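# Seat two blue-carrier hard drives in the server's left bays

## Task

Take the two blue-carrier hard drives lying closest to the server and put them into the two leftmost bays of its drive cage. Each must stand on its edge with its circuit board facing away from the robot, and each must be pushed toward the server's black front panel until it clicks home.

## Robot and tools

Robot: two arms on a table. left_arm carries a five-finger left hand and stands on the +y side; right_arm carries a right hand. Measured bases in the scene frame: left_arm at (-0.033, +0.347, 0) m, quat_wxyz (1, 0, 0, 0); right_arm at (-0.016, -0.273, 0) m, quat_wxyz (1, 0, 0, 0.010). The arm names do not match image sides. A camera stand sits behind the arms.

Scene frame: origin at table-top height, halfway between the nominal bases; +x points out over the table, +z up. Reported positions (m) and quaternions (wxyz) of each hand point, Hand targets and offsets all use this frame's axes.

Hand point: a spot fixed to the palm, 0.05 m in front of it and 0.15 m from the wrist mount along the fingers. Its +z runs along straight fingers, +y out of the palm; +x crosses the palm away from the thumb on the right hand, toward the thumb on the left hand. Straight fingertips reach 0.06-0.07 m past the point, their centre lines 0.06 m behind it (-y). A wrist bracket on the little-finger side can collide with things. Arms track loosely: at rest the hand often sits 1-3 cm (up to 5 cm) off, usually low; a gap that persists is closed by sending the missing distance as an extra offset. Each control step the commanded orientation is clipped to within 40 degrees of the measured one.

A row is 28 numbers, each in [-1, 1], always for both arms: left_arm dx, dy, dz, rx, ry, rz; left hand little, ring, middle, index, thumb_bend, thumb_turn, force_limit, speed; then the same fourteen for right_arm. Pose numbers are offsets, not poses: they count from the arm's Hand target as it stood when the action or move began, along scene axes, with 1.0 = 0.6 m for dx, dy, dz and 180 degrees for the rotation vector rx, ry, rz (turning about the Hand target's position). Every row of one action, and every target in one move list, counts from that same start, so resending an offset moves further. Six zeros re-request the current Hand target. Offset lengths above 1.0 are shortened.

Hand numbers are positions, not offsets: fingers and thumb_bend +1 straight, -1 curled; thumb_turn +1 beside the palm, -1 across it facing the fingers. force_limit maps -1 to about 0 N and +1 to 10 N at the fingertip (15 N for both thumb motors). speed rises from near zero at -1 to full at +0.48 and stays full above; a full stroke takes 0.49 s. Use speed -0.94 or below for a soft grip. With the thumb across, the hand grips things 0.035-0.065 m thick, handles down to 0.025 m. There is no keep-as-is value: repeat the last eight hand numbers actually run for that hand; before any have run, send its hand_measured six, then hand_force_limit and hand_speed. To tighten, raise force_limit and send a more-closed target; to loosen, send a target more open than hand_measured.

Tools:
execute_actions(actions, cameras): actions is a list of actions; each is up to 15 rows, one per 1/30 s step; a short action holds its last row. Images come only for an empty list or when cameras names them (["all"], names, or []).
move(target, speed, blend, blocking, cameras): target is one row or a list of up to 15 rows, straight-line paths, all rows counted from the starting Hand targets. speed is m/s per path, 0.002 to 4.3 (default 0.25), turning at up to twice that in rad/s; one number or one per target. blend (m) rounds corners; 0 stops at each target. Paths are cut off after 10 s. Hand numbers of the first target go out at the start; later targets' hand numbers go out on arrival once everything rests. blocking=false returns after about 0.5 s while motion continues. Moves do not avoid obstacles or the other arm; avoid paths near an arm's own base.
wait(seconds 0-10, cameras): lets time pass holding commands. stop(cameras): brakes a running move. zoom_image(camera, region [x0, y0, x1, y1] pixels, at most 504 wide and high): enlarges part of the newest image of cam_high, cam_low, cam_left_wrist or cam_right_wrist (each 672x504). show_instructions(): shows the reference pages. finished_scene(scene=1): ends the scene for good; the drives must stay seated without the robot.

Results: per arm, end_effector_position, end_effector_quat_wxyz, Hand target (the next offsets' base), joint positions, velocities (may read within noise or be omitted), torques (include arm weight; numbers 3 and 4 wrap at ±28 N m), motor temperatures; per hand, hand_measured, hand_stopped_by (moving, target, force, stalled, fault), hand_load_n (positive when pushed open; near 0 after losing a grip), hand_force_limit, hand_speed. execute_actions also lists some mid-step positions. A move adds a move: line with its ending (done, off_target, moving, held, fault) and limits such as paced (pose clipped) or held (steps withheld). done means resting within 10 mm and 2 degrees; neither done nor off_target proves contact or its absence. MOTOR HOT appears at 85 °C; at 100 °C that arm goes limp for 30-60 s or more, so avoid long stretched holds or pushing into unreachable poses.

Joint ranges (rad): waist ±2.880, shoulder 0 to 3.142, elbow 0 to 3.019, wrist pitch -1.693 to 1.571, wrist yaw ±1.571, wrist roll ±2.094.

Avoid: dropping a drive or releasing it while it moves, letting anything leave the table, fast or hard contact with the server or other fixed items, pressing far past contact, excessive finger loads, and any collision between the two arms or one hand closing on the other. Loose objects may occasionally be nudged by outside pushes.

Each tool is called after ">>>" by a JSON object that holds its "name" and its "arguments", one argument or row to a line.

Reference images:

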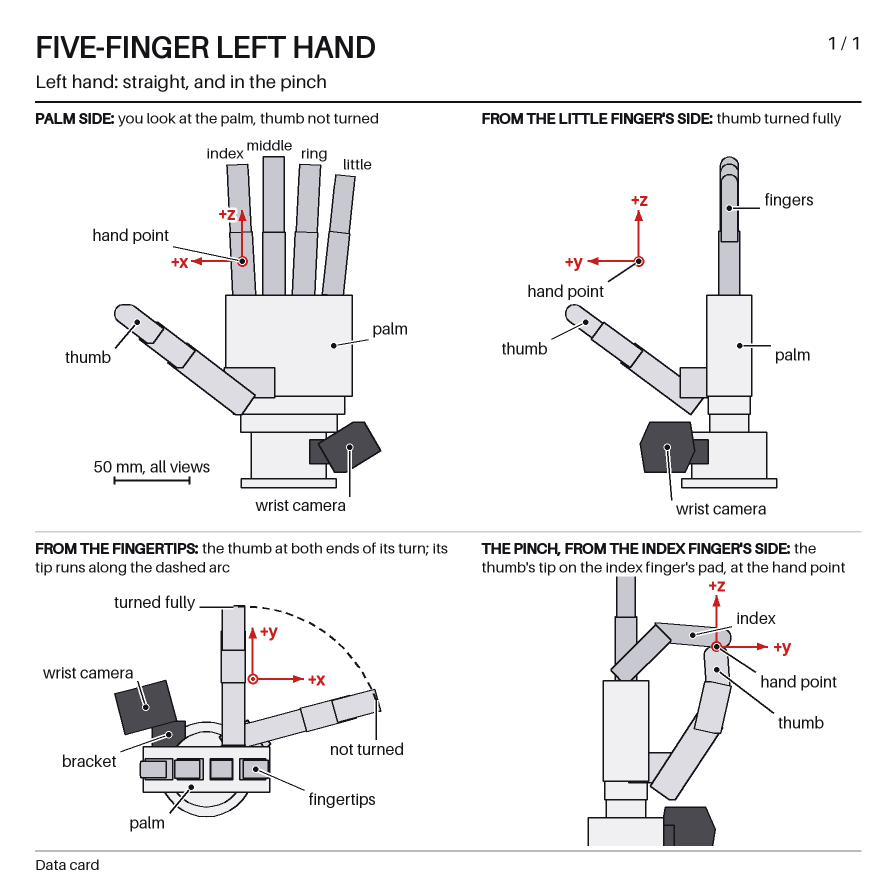

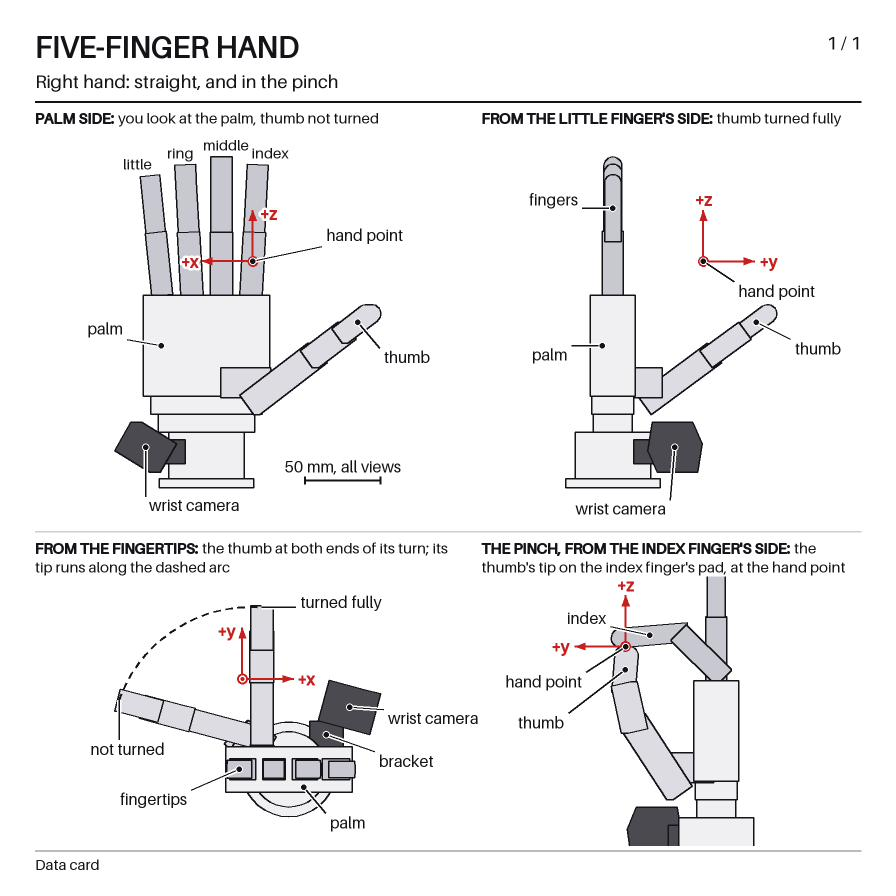

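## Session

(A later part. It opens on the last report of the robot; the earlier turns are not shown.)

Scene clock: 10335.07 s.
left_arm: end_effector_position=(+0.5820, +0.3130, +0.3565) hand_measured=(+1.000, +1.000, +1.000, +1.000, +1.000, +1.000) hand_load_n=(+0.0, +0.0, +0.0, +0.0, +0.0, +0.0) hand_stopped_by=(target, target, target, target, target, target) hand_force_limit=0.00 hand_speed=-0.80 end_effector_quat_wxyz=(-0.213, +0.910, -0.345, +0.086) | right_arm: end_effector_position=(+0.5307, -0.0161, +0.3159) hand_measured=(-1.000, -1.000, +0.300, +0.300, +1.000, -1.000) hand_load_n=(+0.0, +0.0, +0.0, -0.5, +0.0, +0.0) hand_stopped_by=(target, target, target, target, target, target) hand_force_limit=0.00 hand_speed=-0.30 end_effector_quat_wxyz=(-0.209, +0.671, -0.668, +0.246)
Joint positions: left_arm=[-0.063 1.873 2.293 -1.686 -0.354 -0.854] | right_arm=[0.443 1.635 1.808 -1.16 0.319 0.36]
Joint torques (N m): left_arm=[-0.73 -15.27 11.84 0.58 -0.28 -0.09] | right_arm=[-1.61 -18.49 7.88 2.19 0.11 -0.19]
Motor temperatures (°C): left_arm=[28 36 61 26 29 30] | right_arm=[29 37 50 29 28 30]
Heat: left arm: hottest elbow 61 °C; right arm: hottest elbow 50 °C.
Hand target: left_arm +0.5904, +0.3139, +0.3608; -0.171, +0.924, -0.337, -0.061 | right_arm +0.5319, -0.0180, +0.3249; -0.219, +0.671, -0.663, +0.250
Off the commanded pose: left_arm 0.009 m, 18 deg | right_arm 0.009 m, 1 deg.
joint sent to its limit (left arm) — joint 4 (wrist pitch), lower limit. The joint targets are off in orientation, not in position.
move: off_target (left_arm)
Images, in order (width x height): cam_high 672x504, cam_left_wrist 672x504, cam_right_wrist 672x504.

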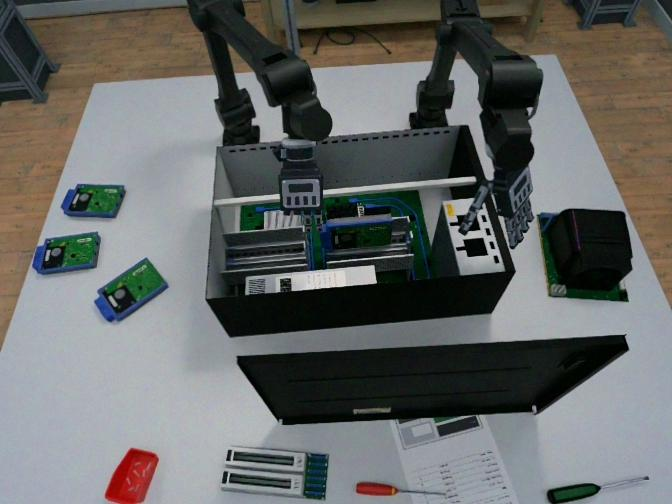

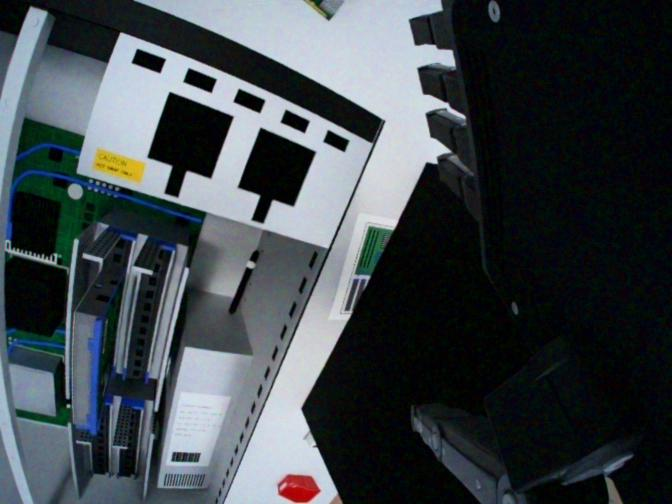

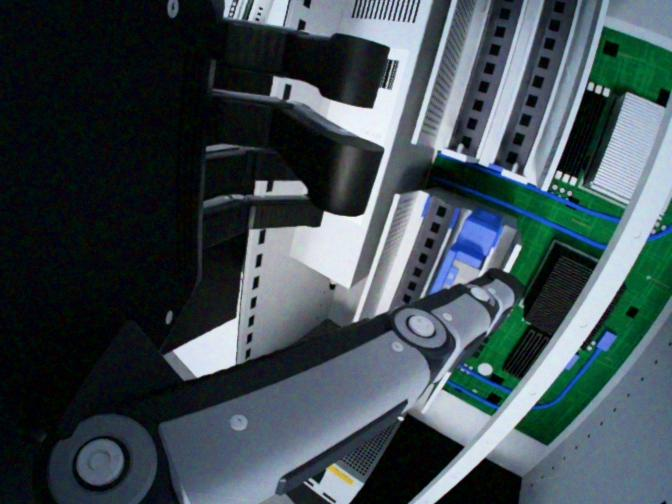

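>>> {"name": "zoom_image", "arguments": {
  "camera": "cam_left_wrist",
  "region": [55, 230, 195, 370]
}}

>>> {"name": "zoom_image", "arguments": {
  "camera": "cam_left_wrist",
  "region": [55, 360, 195, 500]
}}

>>> {"name": "zoom_image", "arguments": {
  "camera": "cam_right_wrist",
  "region": [380, 140, 560, 320]
}}

Scaled by 3.600 from the camera's 672x504 image, which has a finer 960x720 frame.

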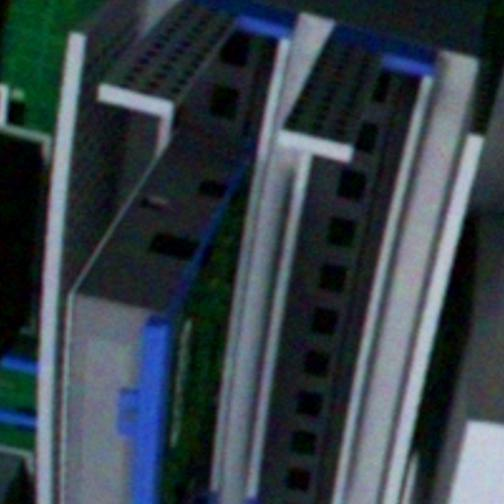

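Scaled by 3.600 from the camera's 672x504 image, which has a finer 960x720 frame.

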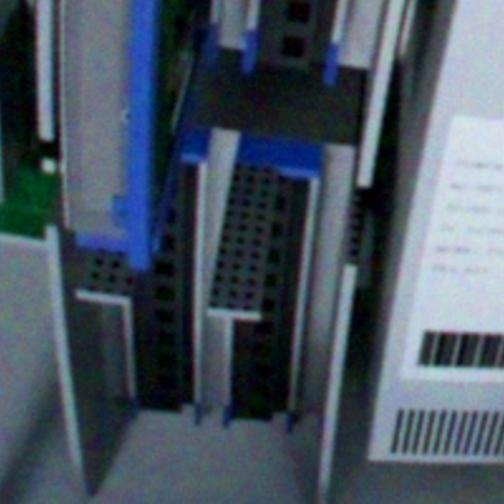

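Scaled by 2.800 from the camera's 672x504 image, which has a finer 960x720 frame.

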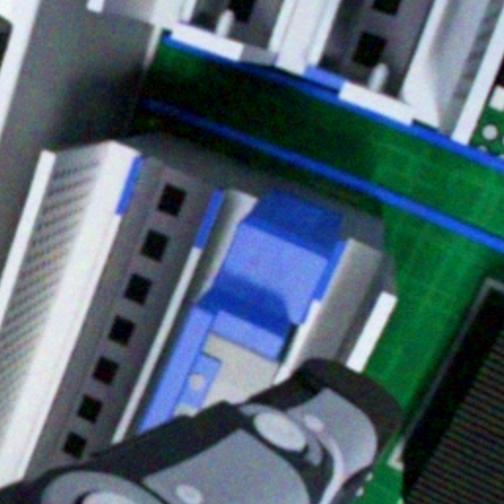

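>>> {"name": "move", "arguments": {
  "target": [
    [0,0,0,0,0,0,1,1,1,1,1,1,0,-0.8,-0.03,-0.015,-0.105,0.0,0.0,0.0,-1,-1,0.3,0.3,1.0,-1,0.0,-0.3]
  ],
  "speed": 0.08,
  "cameras": ["cam_right_wrist","cam_high"]
}}

>>> {"name": "zoom_image", "arguments": {
  "camera": "cam_high",
  "region": [250, 150, 390, 290]
}}

Scene clock: 10450.23 s.
left_arm: end_effector_position=(+0.5820, +0.3130, +0.3565) hand_measured=(+1.000, +1.000, +1.000, +1.000, +1.000, +1.000) hand_load_n=(+0.0, +0.0, +0.0, +0.0, +0.0, +0.0) hand_stopped_by=(target, target, target, target, target, target) hand_force_limit=0.00 hand_speed=-0.80 end_effector_quat_wxyz=(-0.213, +0.910, -0.345, +0.086) | right_arm: end_effector_position=(+0.5122, -0.0253, +0.2518) hand_measured=(-1.000, -1.000, +0.300, +0.300, +1.000, -1.000) hand_load_n=(+0.0, +0.0, +0.0, +0.5, +0.0, +0.0) hand_stopped_by=(target, target, target, target, target, target) hand_force_limit=0.00 hand_speed=-0.30 end_effector_quat_wxyz=(-0.208, +0.672, -0.667, +0.245)
Joint positions: left_arm=[-0.063 1.873 2.293 -1.686 -0.354 -0.854] | right_arm=[0.443 1.567 1.558 -0.98 0.319 0.359]
Joint torques (N m): left_arm=[-0.67 -15.44 11.81 0.58 -0.27 -0.09] | right_arm=[-1.55 -17.61 7.97 2.18 0.11 -0.2]
Motor temperatures (°C): left_arm=[28 36 61 26 29 30] | right_arm=[29 36 45 29 27 30]
Heat: left arm: hottest elbow 61 °C; right arm: hottest elbow 45 °C.
Hand target: left_arm +0.5904, +0.3139, +0.3608; -0.171, +0.924, -0.337, -0.061 | right_arm +0.5139, -0.0270, +0.2620; -0.219, +0.670, -0.663, +0.250
Off the commanded pose: left_arm 0.009 m, 18 deg | right_arm 0.010 m, 2 deg.
joint sent to its limit (left arm) — joint 4 (wrist pitch), lower limit. The joint targets are off in orientation, not in position.
move: off_target (left_arm)
Images, in order (width x height): cam_high 672x504, cam_right_wrist 672x504.

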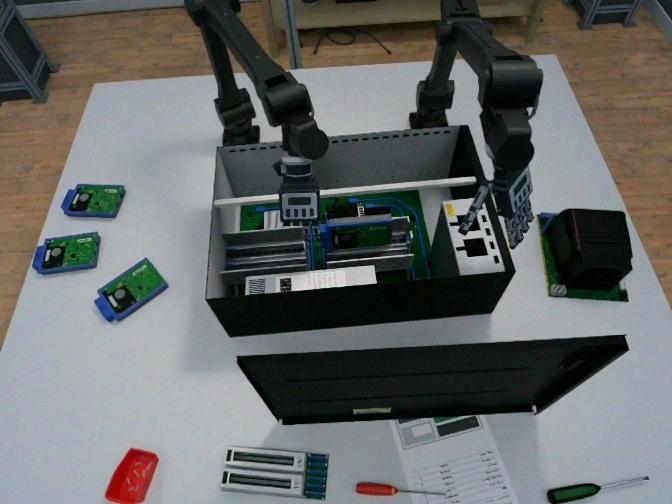

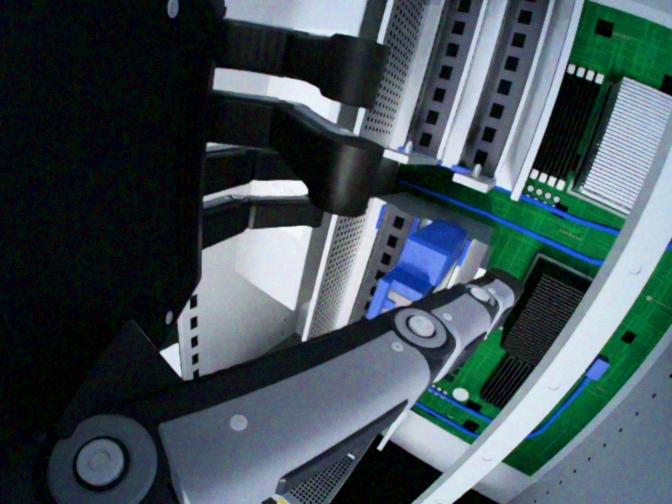

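Scaled by 3.600 from the camera's 672x504 image, which has a finer 960x720 frame.

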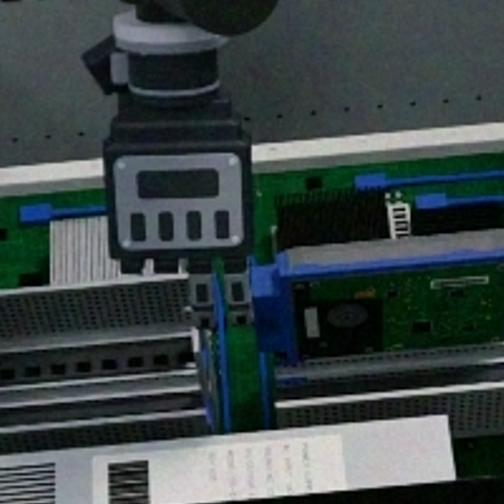

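>>> {"name": "move", "arguments": {
  "target": [
    [0,0,0,0,0,0,1,1,1,1,1,1,0,-0.8,0.0,0.0333,-0.08,0.0,0.0,0.0,-1,-1,0.3,0.3,1.0,-1,0.0,-0.3],
    [0,0,0,0,0,0,1,1,1,1,1,1,0,-0.8,0.0,0.0333,-0.1333,0.0,0.0,0.0,-1,-1,0.3,0.3,1.0,-1,0.0,-0.3]
  ],
  "speed": 0.06,
  "cameras": ["cam_right_wrist","cam_high","cam_left_wrist"]
}}

>>> {"name": "zoom_image", "arguments": {
  "camera": "cam_high",
  "region": [250, 170, 390, 290]
}}

>>> {"name": "zoom_image", "arguments": {
  "camera": "cam_right_wrist",
  "region": [330, 130, 530, 330]
}}

Scene clock: 10490.07 s.
left_arm: end_effector_position=(+0.5820, +0.3130, +0.3565) hand_measured=(+1.000, +1.000, +1.000, +1.000, +1.000, +1.000) hand_load_n=(+0.0, +0.0, +0.0, -0.5, +0.0, +0.0) hand_stopped_by=(target, target, target, target, target, target) hand_force_limit=0.00 hand_speed=-0.80 end_effector_quat_wxyz=(-0.213, +0.910, -0.345, +0.086) | right_arm: end_effector_position=(+0.5108, -0.0138, +0.1904) hand_measured=(-1.000, -1.000, +0.300, +0.300, +1.000, -1.000) hand_load_n=(+0.0, +0.0, +0.0, +0.0, +0.0, +0.0) hand_stopped_by=(target, target, target, target, target, target) hand_force_limit=0.00 hand_speed=-0.30 end_effector_quat_wxyz=(-0.219, +0.672, -0.661, +0.252)
Joint positions: left_arm=[-0.063 1.873 2.293 -1.686 -0.354 -0.854] | right_arm=[0.466 1.576 1.399 -0.789 0.334 0.365]
Joint torques (N m): left_arm=[-0.67 -15.44 11.85 0.59 -0.27 -0.09] | right_arm=[-0.5 -14.74 7.97 2.22 0.32 0.09]
Motor temperatures (°C): left_arm=[28 36 62 26 29 30] | right_arm=[29 38 46 29 27 30]
Heat: left arm: hottest elbow 62 °C; right arm: hottest elbow 46 °C.
Hand target: left_arm +0.5904, +0.3139, +0.3608; -0.171, +0.924, -0.337, -0.061 | right_arm +0.5138, -0.0071, +0.1820; -0.219, +0.671, -0.663, +0.250
Off the commanded pose: left_arm 0.009 m, 18 deg | right_arm 0.011 m, 0 deg.
joint sent to its limit (left arm) — joint 4 (wrist pitch), lower limit. The joint targets are off in orientation, not in position.
move: off_target (left_arm, right_arm)
Images, in order (width x height): cam_high 672x504, cam_left_wrist 672x504, cam_right_wrist 672x504.

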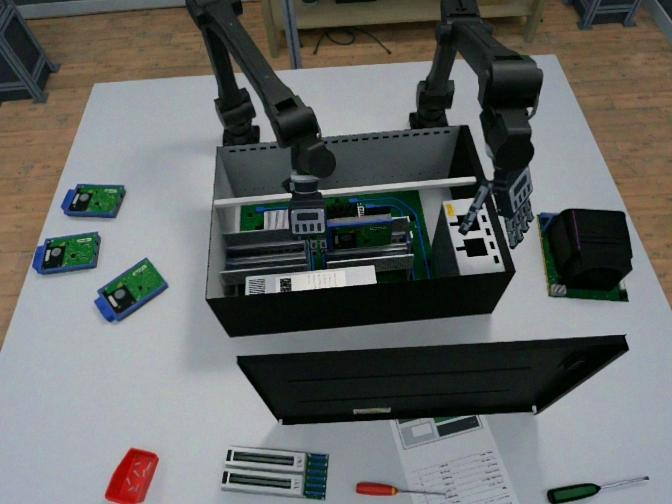

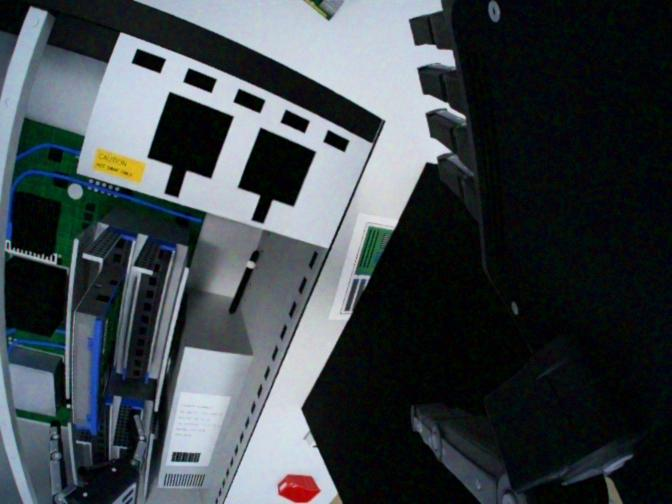

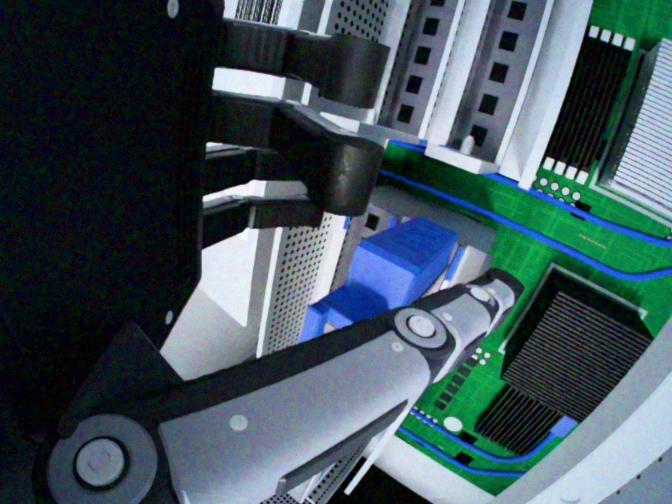

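Scaled by 3.600 from the camera's 672x504 image, which has a finer 960x720 frame.

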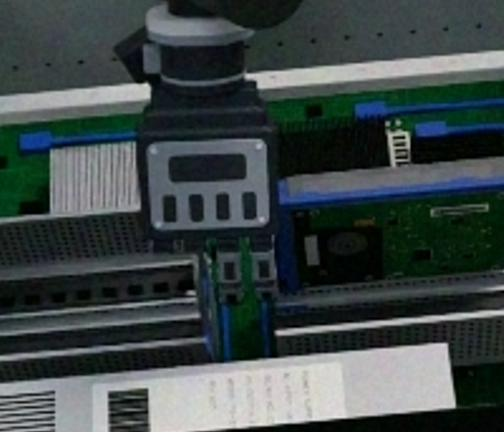

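Scaled by 2.520 from the camera's 672x504 image, which has a finer 960x720 frame.

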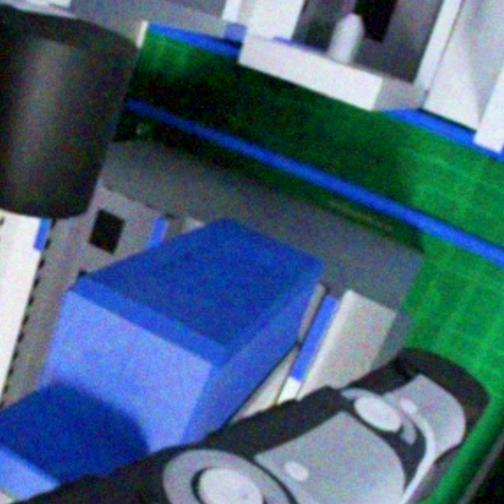

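>>> {"name": "move", "arguments": {
  "target": [
    [0,0,0,0,0,0,1,1,1,1,1,1,0,-0.8,0.0,0.01,-0.035,0.0,0.0,0.0,-1,-1,0.3,0.3,1.0,-1,0.0,-0.3]
  ],
  "speed": 0.04,
  "cameras": ["cam_right_wrist","cam_high"]
}}

>>> {"name": "zoom_image", "arguments": {
  "camera": "cam_high",
  "region": [250, 170, 390, 290]
}}

>>> {"name": "zoom_image", "arguments": {
  "camera": "cam_right_wrist",
  "region": [280, 130, 530, 380]
}}

Scene clock: 10510.03 s.
left_arm: end_effector_position=(+0.5820, +0.3130, +0.3565) hand_measured=(+1.000, +1.000, +1.000, +1.000, +1.000, +1.000) hand_load_n=(+0.0, +0.5, +0.0, +0.0, +0.0, +0.0) hand_stopped_by=(target, target, target, target, target, target) hand_force_limit=0.00 hand_speed=-0.80 end_effector_quat_wxyz=(-0.213, +0.910, -0.345, +0.086) | right_arm: end_effector_position=(+0.5111, -0.0078, +0.1694) hand_measured=(-1.000, -1.000, +0.300, +0.300, +1.000, -1.000) hand_load_n=(+0.0, +0.0, +0.0, +0.0, +0.0, +0.0) hand_stopped_by=(target, target, target, target, target, target) hand_force_limit=0.00 hand_speed=-0.30 end_effector_quat_wxyz=(-0.219, +0.672, -0.661, +0.252)
Joint positions: left_arm=[-0.063 1.873 2.293 -1.686 -0.354 -0.854] | right_arm=[0.476 1.596 1.366 -0.74 0.34 0.373]
Joint torques (N m): left_arm=[-0.56 -15.33 11.84 0.59 -0.28 -0.09] | right_arm=[-0.5 -14.86 7.88 2.21 0.32 0.09]
Motor temperatures (°C): left_arm=[28 36 62 26 29 30] | right_arm=[29 37 45 29 28 30]
Heat: left arm: hottest elbow 62 °C; right arm: hottest elbow 45 °C.
Hand target: left_arm +0.5904, +0.3139, +0.3608; -0.171, +0.924, -0.337, -0.061 | right_arm +0.5138, -0.0010, +0.1609; -0.219, +0.671, -0.663, +0.250
Off the commanded pose: left_arm 0.009 m, 18 deg | right_arm 0.011 m, 0 deg.
joint sent to its limit (left arm) — joint 4 (wrist pitch), lower limit. The joint targets are off in orientation, not in position.
move: off_target (left_arm, right_arm)
Images, in order (width x height): cam_high 672x504, cam_right_wrist 672x504.

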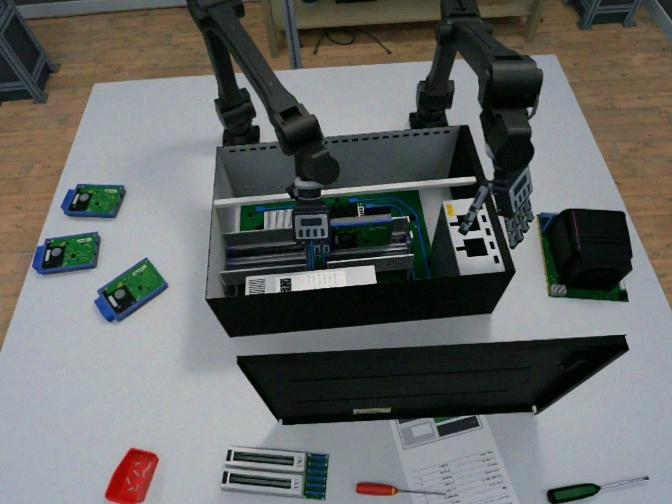

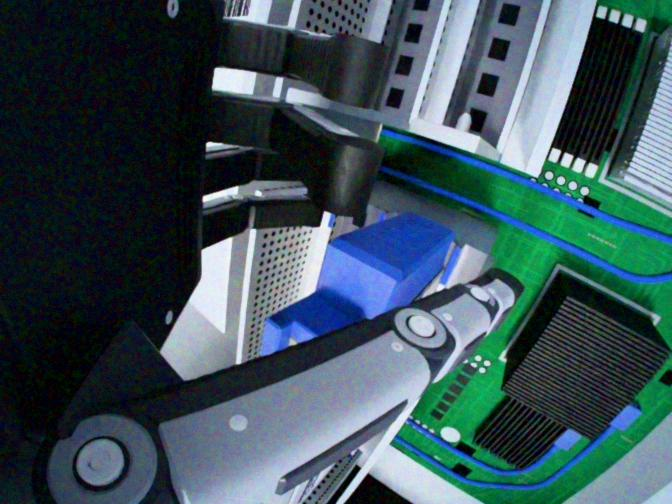

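Scaled by 3.600 from the camera's 672x504 image, which has a finer 960x720 frame.

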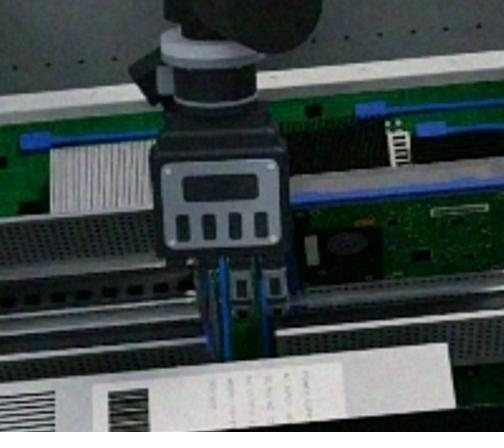

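Scaled by 2.016 from the camera's 672x504 image, which has a finer 960x720 frame.

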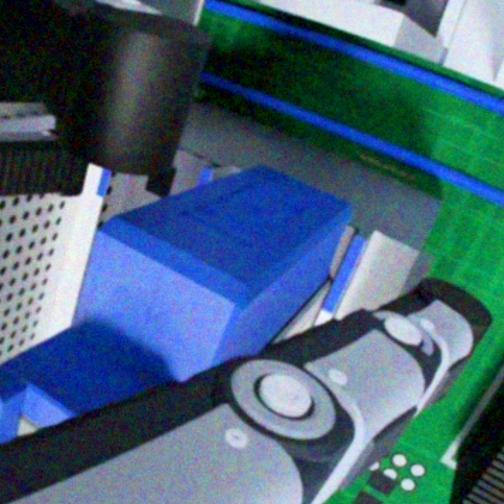

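>>> {"name": "move", "arguments": {
  "target": [
    [0,0,0,0,0,0,1,1,1,1,1,1,0,-0.8,0.0,0.0,0.0,0.0,0.0,0.0,-1,-1,0.3,0.3,0.6,-1,0.2,-0.6]
  ],
  "speed": 0.04,
  "cameras": ["cam_right_wrist"]
}}

>>> {"name": "move", "arguments": {
  "target": [
    [0,0,0,0,0,0,1,1,1,1,1,1,0,-0.8,0.0,0.0,0.0,0.0,0.0,0.0,-1,-1,-0.2,-0.6,0.6,-1,0.2,-0.8]
  ],
  "speed": 0.04,
  "cameras": ["cam_right_wrist","cam_left_wrist"]
}}

Scene clock: 10527.13 s.
left_arm: end_effector_position=(+0.5820, +0.3130, +0.3565) hand_measured=(+1.000, +1.000, +1.000, +1.000, +1.000, +1.000) hand_load_n=(+0.0, +0.0, +0.0, -0.5, +0.0, +0.0) hand_stopped_by=(target, target, target, target, target, target) hand_force_limit=0.00 hand_speed=-0.80 end_effector_quat_wxyz=(-0.213, +0.910, -0.345, +0.086) | right_arm: end_effector_position=(+0.5106, -0.0074, +0.1689) hand_measured=(-1.000, -1.000, +0.300, +0.300, +0.600, -1.000) hand_load_n=(+0.0, +0.0, +0.0, +0.0, +1.0, -0.5) hand_stopped_by=(target, target, target, target, target, target) hand_force_limit=0.20 hand_speed=-0.60 end_effector_quat_wxyz=(-0.219, +0.672, -0.661, +0.252)
Joint positions: left_arm=[-0.063 1.873 2.293 -1.686 -0.354 -0.854] | right_arm=[0.477 1.596 1.365 -0.74 0.34 0.374]
Joint torques (N m): left_arm=[-0.67 -15.38 11.89 0.58 -0.27 -0.09] | right_arm=[-0.67 -14.92 7.98 2.22 0.32 0.08]
Motor temperatures (°C): left_arm=[28 36 62 26 29 30] | right_arm=[29 37 46 29 28 30]
Heat: left arm: hottest elbow 62 °C; right arm: hottest elbow 46 °C.
Hand target: left_arm +0.5904, +0.3139, +0.3608; -0.171, +0.924, -0.337, -0.061 | right_arm +0.5139, -0.0012, +0.1609; -0.219, +0.670, -0.663, +0.250
Off the commanded pose: left_arm 0.009 m, 18 deg | right_arm 0.011 m, 0 deg.
joint sent to its limit (left arm) — joint 4 (wrist pitch), lower limit. The joint targets are off in orientation, not in position.
move: off_target (left_arm, right_arm)
Images, in order (width x height): cam_right_wrist 672x504.

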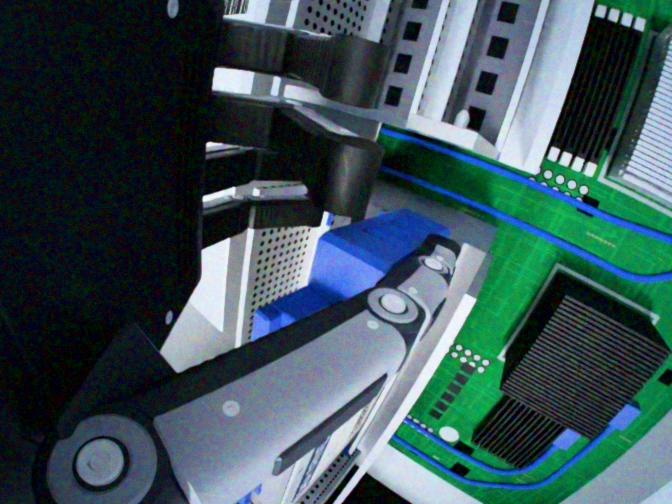

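Scene clock: 10528.30 s.
left_arm: end_effector_position=(+0.5820, +0.3130, +0.3565) hand_measured=(+1.000, +1.000, +1.000, +1.000, +1.000, +1.000) hand_load_n=(+0.0, +0.0, +0.0, +0.0, -0.5, +0.0) hand_stopped_by=(target, target, target, target, target, target) hand_force_limit=0.00 hand_speed=-0.80 end_effector_quat_wxyz=(-0.213, +0.910, -0.345, +0.086) | right_arm: end_effector_position=(+0.5106, -0.0076, +0.1683) hand_measured=(-1.000, -1.000, -0.200, -0.176, +0.602, -1.000) hand_load_n=(+0.0, +0.0, +0.5, +8.0, +8.5, -1.0) hand_stopped_by=(target, target, target, force, target, target) hand_force_limit=0.20 hand_speed=-0.80 end_effector_quat_wxyz=(-0.218, +0.672, -0.661, +0.252)
Joint positions: left_arm=[-0.063 1.873 2.293 -1.686 -0.354 -0.854] | right_arm=[0.477 1.596 1.365 -0.74 0.341 0.375]
Joint torques (N m): left_arm=[-0.73 -15.44 11.85 0.58 -0.28 -0.09] | right_arm=[-0.62 -14.92 8.01 2.21 0.28 0.08]
Motor temperatures (°C): left_arm=[28 36 62 26 29 30] | right_arm=[29 37 46 29 28 30]
Heat: left arm: hottest elbow 62 °C; right arm: hottest elbow 46 °C.
Hand target: left_arm +0.5904, +0.3139, +0.3608; -0.171, +0.924, -0.337, -0.061 | right_arm +0.5140, -0.0012, +0.1610; -0.219, +0.671, -0.663, +0.250
Off the commanded pose: left_arm 0.009 m, 18 deg | right_arm 0.010 m, 0 deg.
joint sent to its limit (left arm) — joint 4 (wrist pitch), lower limit. The joint targets are off in orientation, not in position.
move: off_target (left_arm)
Images, in order (width x height): cam_left_wrist 672x504, cam_right_wrist 672x504.

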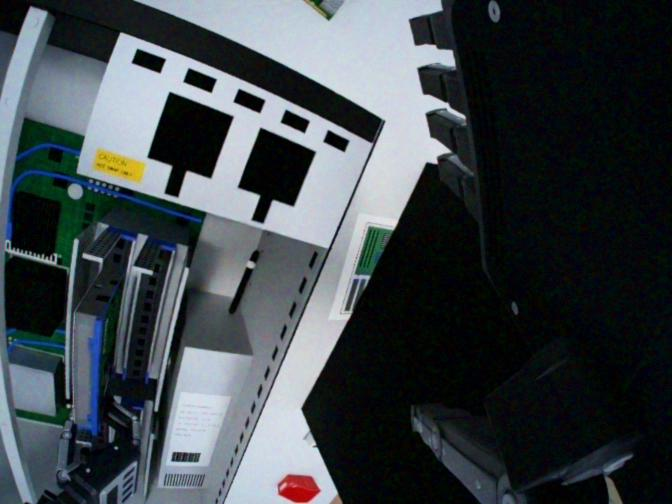

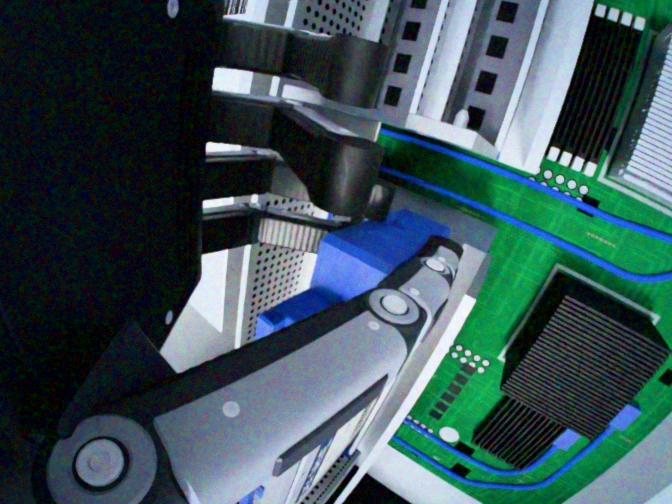

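>>> {"name": "zoom_image", "arguments": {
  "camera": "cam_right_wrist",
  "region": [280, 130, 530, 380]
}}

>>> {"name": "zoom_image", "arguments": {
  "camera": "cam_left_wrist",
  "region": [55, 230, 195, 370]
}}

Scaled by 2.016 from the camera's 672x504 image, which has a finer 960x720 frame.

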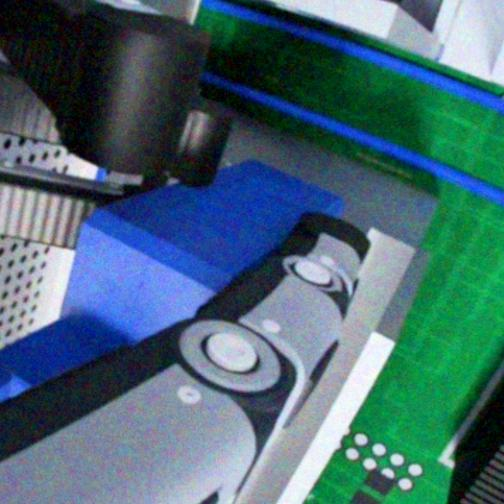

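Scaled by 3.600 from the camera's 672x504 image, which has a finer 960x720 frame.

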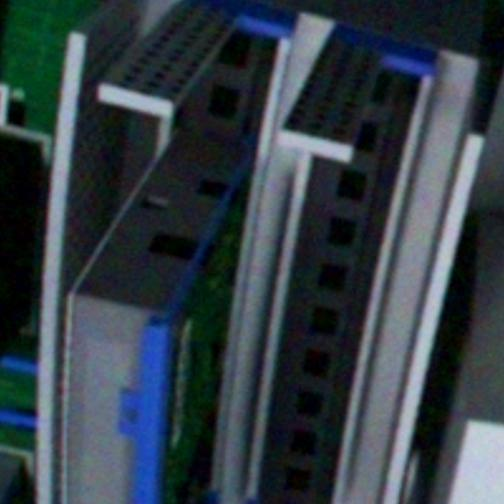

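>>> {"name": "move", "arguments": {
  "target": [
    [0,0,0,0,0,0,1,1,1,1,1,1,0,-0.8,0.0167,0.0,0.0,0.0,0.0,0.0,-1,-1,-0.2,-0.6,0.6,-1,0.2,-0.8]
  ],
  "speed": 0.03,
  "cameras": ["cam_left_wrist"]
}}

>>> {"name": "zoom_image", "arguments": {
  "camera": "cam_left_wrist",
  "region": [55, 230, 195, 370]
}}

Scene clock: 10554.57 s.
left_arm: end_effector_position=(+0.5820, +0.3130, +0.3565) hand_measured=(+1.000, +1.000, +1.000, +1.000, +1.000, +1.000) hand_load_n=(+0.0, +0.0, +0.0, +0.0, +0.0, +0.0) hand_stopped_by=(target, target, target, target, target, target) hand_force_limit=0.00 hand_speed=-0.80 end_effector_quat_wxyz=(-0.213, +0.910, -0.345, +0.086) | right_arm: end_effector_position=(+0.5106, -0.0075, +0.1676) hand_measured=(-1.000, -1.000, -0.200, -0.176, +0.602, -1.000) hand_load_n=(+0.0, +0.0, +0.0, +7.5, +9.0, -1.0) hand_stopped_by=(target, target, target, force, target, target) hand_force_limit=0.20 hand_speed=-0.80 end_effector_quat_wxyz=(-0.218, +0.672, -0.661, +0.252)
Joint positions: left_arm=[-0.063 1.873 2.293 -1.686 -0.354 -0.854] | right_arm=[0.477 1.597 1.365 -0.74 0.34 0.375]
Joint torques (N m): left_arm=[-0.73 -15.44 11.84 0.62 -0.27 -0.09] | right_arm=[-1.49 -13.27 9.87 2.14 0.08 -0.02]
Motor temperatures (°C): left_arm=[28 36 62 26 29 30] | right_arm=[29 36 44 29 28 30]
Heat: left arm: hottest elbow 62 °C; right arm: hottest elbow 44 °C.
Hand target: left_arm +0.5904, +0.3139, +0.3608; -0.171, +0.924, -0.337, -0.061 | right_arm +0.5240, -0.0012, +0.1610; -0.219, +0.671, -0.663, +0.250
Off the commanded pose: left_arm 0.009 m, 18 deg | right_arm 0.016 m, 0 deg.
joint sent to its limit (left arm) — joint 4 (wrist pitch), lower limit. The joint targets are off in orientation, not in position.
move: off_target (left_arm, right_arm)
Images, in order (width x height): cam_left_wrist 672x504.

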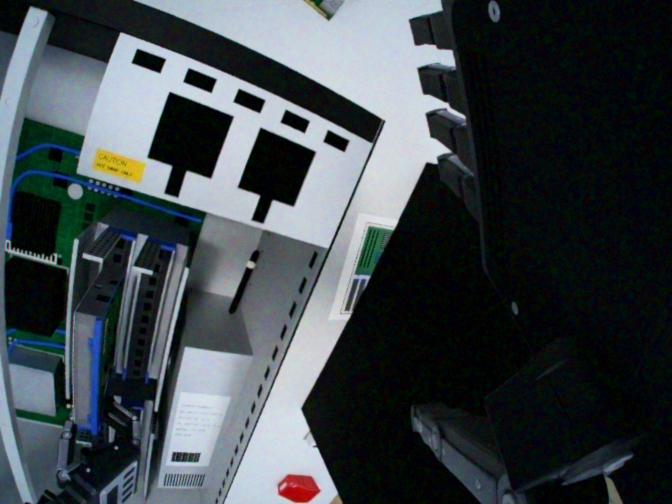

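Scaled by 3.600 from the camera's 672x504 image, which has a finer 960x720 frame.

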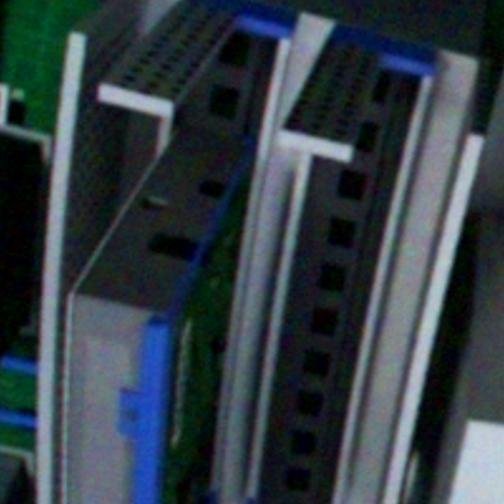

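>>> {"name": "move", "arguments": {
  "target": [
    [0,0,0,0,0,0,1,1,1,1,1,1,0,-0.8,0.0167,0.0,0.0,0.0,0.0,0.0,-1,-1,-0.2,-0.6,0.6,-1,0.2,-0.8]
  ],
  "speed": 0.03,
  "cameras": []
}}

>>> {"name": "execute_actions", "arguments": {
  "actions": [],
  "cameras": ["cam_left_wrist","cam_high"]
}}

>>> {"name": "zoom_image", "arguments": {
  "camera": "cam_left_wrist",
  "region": [55, 230, 195, 370]
}}

Scene clock: 10567.07 s.
left_arm: end_effector_position=(+0.5820, +0.3130, +0.3565) hand_measured=(+1.000, +1.000, +1.000, +1.000, +1.000, +1.000) hand_load_n=(+0.0, +0.0, +0.0, +0.0, +0.0, +0.0) hand_stopped_by=(target, target, target, target, target, target) hand_force_limit=0.00 hand_speed=-0.80 end_effector_quat_wxyz=(-0.213, +0.910, -0.345, +0.086) | right_arm: end_effector_position=(+0.5152, -0.0067, +0.1664) hand_measured=(-1.000, -1.000, -0.200, -0.178, +0.602, -1.000) hand_load_n=(+0.0, +0.0, +0.0, +2.0, +8.0, -1.0) hand_stopped_by=(target, target, target, force, target, target) hand_force_limit=0.20 hand_speed=-0.80 end_effector_quat_wxyz=(-0.217, +0.673, -0.661, +0.250)
Joint positions: left_arm=[-0.063 1.873 2.293 -1.686 -0.354 -0.854] | right_arm=[0.473 1.61 1.378 -0.74 0.335 0.371]
Joint torques (N m): left_arm=[-0.67 -15.33 11.82 0.57 -0.28 -0.09] | right_arm=[-1.9 -12.75 10.82 2.07 0.11 -0.06]
Motor temperatures (°C): left_arm=[28 36 62 26 29 30] | right_arm=[29 35 45 29 27 30]
Heat: left arm: hottest elbow 62 °C; right arm: hottest elbow 45 °C.
Hand target: left_arm +0.5904, +0.3139, +0.3608; -0.171, +0.924, -0.337, -0.061 | right_arm +0.5339, -0.0012, +0.1607; -0.219, +0.671, -0.663, +0.250
Off the commanded pose: left_arm 0.009 m, 18 deg | right_arm 0.020 m, 0 deg.
joint sent to its limit (left arm) — joint 4 (wrist pitch), lower limit. The joint targets are off in orientation, not in position.
move: off_target (left_arm, right_arm)
No camera images: "cameras" was empty.

Scene clock: 10567.07 s.
left_arm: end_effector_position=(+0.5820, +0.3130, +0.3565) hand_measured=(+1.000, +1.000, +1.000, +1.000, +1.000, +1.000) hand_load_n=(+0.0, +0.0, +0.0, +0.0, +0.0, +0.0) hand_stopped_by=(target, target, target, target, target, target) hand_force_limit=0.00 hand_speed=-0.80 end_effector_quat_wxyz=(-0.213, +0.910, -0.345, +0.086) | right_arm: end_effector_position=(+0.5152, -0.0067, +0.1664) hand_measured=(-1.000, -1.000, -0.200, -0.178, +0.602, -1.000) hand_load_n=(+0.0, +0.0, +0.0, +2.0, +8.0, -1.0) hand_stopped_by=(target, target, target, force, target, target) hand_force_limit=0.20 hand_speed=-0.80 end_effector_quat_wxyz=(-0.217, +0.673, -0.661, +0.250)
Joint positions: left_arm=[-0.063 1.873 2.293 -1.686 -0.354 -0.854] | right_arm=[0.473 1.61 1.378 -0.74 0.335 0.371]
Joint velocities: within noise
Joint torques (N m): left_arm=[-0.67 -15.33 11.82 0.57 -0.28 -0.09] | right_arm=[-1.9 -12.75 10.82 2.07 0.11 -0.06]
Motor temperatures (°C): left_arm=[28 36 62 26 29 30] | right_arm=[29 35 45 29 27 30]
Heat: left arm: hottest elbow 62 °C; right arm: hottest elbow 45 °C.
Hand target: left_arm +0.5904, +0.3139, +0.3608; -0.171, +0.924, -0.337, -0.061 | right_arm +0.5339, -0.0012, +0.1607; -0.219, +0.671, -0.663, +0.250
Off the commanded pose: left_arm 0.009 m, 18 deg | right_arm 0.020 m, 0 deg.
Images, in order (width x height): cam_high 672x504, cam_left_wrist 672x504.

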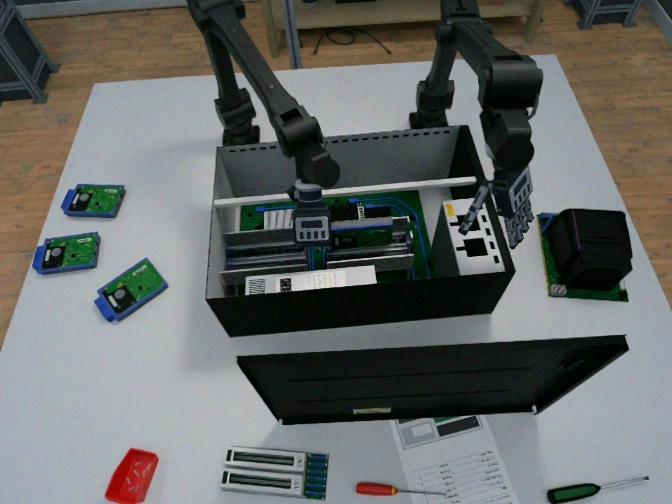

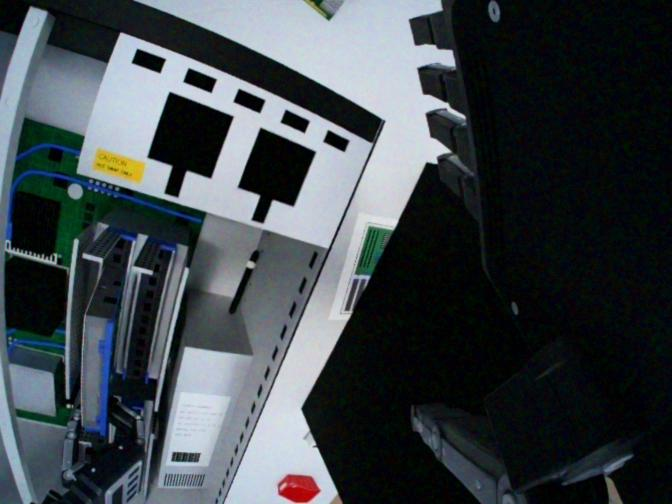

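Scaled by 3.600 from the camera's 672x504 image, which has a finer 960x720 frame.

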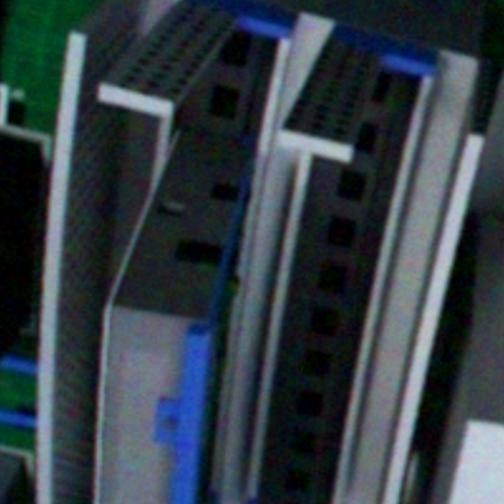

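>>> {"name": "move", "arguments": {
  "target": [
    [0,0,0,0,0,0,1,1,1,1,1,1,0,-0.8,0.003,0.033,0.0,0.0,0.0,0.0,-1,-1,-0.2,-0.7,0.6,-1,0.3,-0.8]
  ],
  "speed": 0.03,
  "cameras": ["cam_left_wrist","cam_right_wrist"]
}}

>>> {"name": "zoom_image", "arguments": {
  "camera": "cam_left_wrist",
  "region": [55, 230, 195, 370]
}}

Scene clock: 10583.20 s.
left_arm: end_effector_position=(+0.5820, +0.3130, +0.3565) hand_measured=(+1.000, +1.000, +1.000, +1.000, +1.000, +1.000) hand_load_n=(+0.0, +0.0, +0.0, +0.0, +0.0, +0.0) hand_stopped_by=(target, target, target, target, target, target) hand_force_limit=0.00 hand_speed=-0.80 end_effector_quat_wxyz=(-0.213, +0.910, -0.345, +0.086) | right_arm: end_effector_position=(+0.5159, -0.0049, +0.1657) hand_measured=(-1.000, -1.000, -0.200, -0.192, +0.604, -1.000) hand_load_n=(+0.0, +0.0, +0.0, +2.0, +14.0, -3.5) hand_stopped_by=(target, target, target, force, target, target) hand_force_limit=0.30 hand_speed=-0.80 end_effector_quat_wxyz=(-0.204, +0.677, -0.660, +0.254)
Joint positions: left_arm=[-0.063 1.873 2.293 -1.686 -0.354 -0.854] | right_arm=[0.481 1.628 1.404 -0.772 0.353 0.37]
Joint torques (N m): left_arm=[-0.62 -15.44 11.88 0.58 -0.28 -0.09] | right_arm=[0.21 -12.16 11.49 2.7 0.06 0.26]
Motor temperatures (°C): left_arm=[28 36 62 26 29 30] | right_arm=[29 35 47 29 27 30]
Heat: left arm: hottest elbow 62 °C; right arm: hottest elbow 47 °C.
Hand target: left_arm +0.5904, +0.3139, +0.3608; -0.171, +0.924, -0.337, -0.061 | right_arm +0.5357, +0.0187, +0.1608; -0.219, +0.671, -0.663, +0.250
Off the commanded pose: left_arm 0.009 m, 18 deg | right_arm 0.031 m, 2 deg.
joint sent to its limit (left arm) — joint 4 (wrist pitch), lower limit. The joint targets are off in orientation, not in position.
move: off_target (left_arm, right_arm)
Images, in order (width x height): cam_left_wrist 672x504, cam_right_wrist 672x504.

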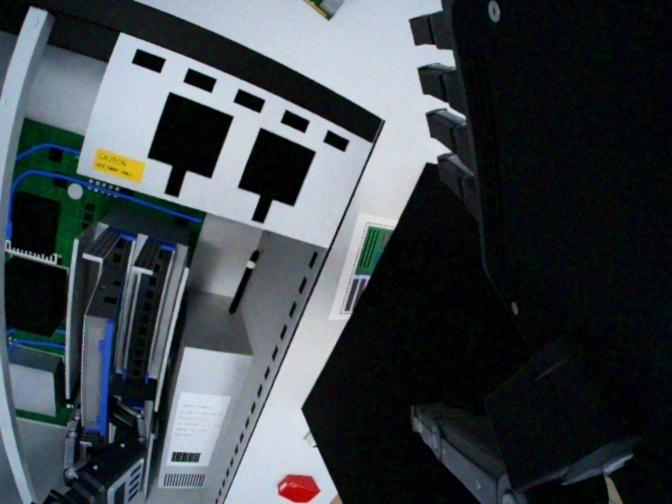

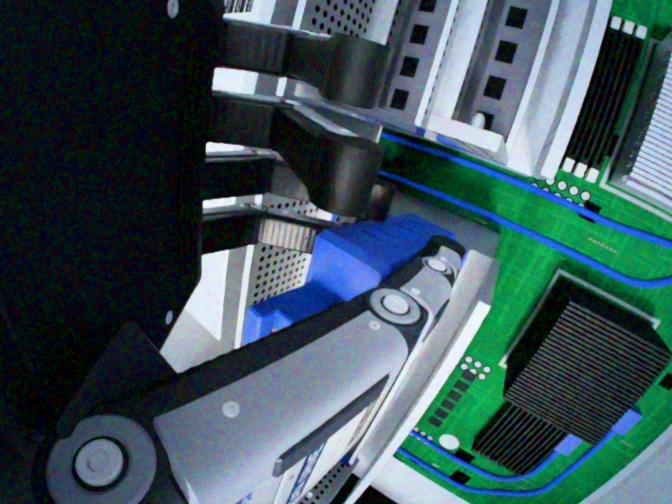

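Scaled by 3.600 from the camera's 672x504 image, which has a finer 960x720 frame.

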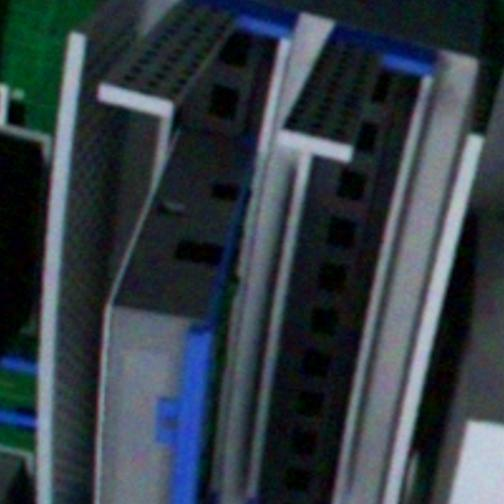

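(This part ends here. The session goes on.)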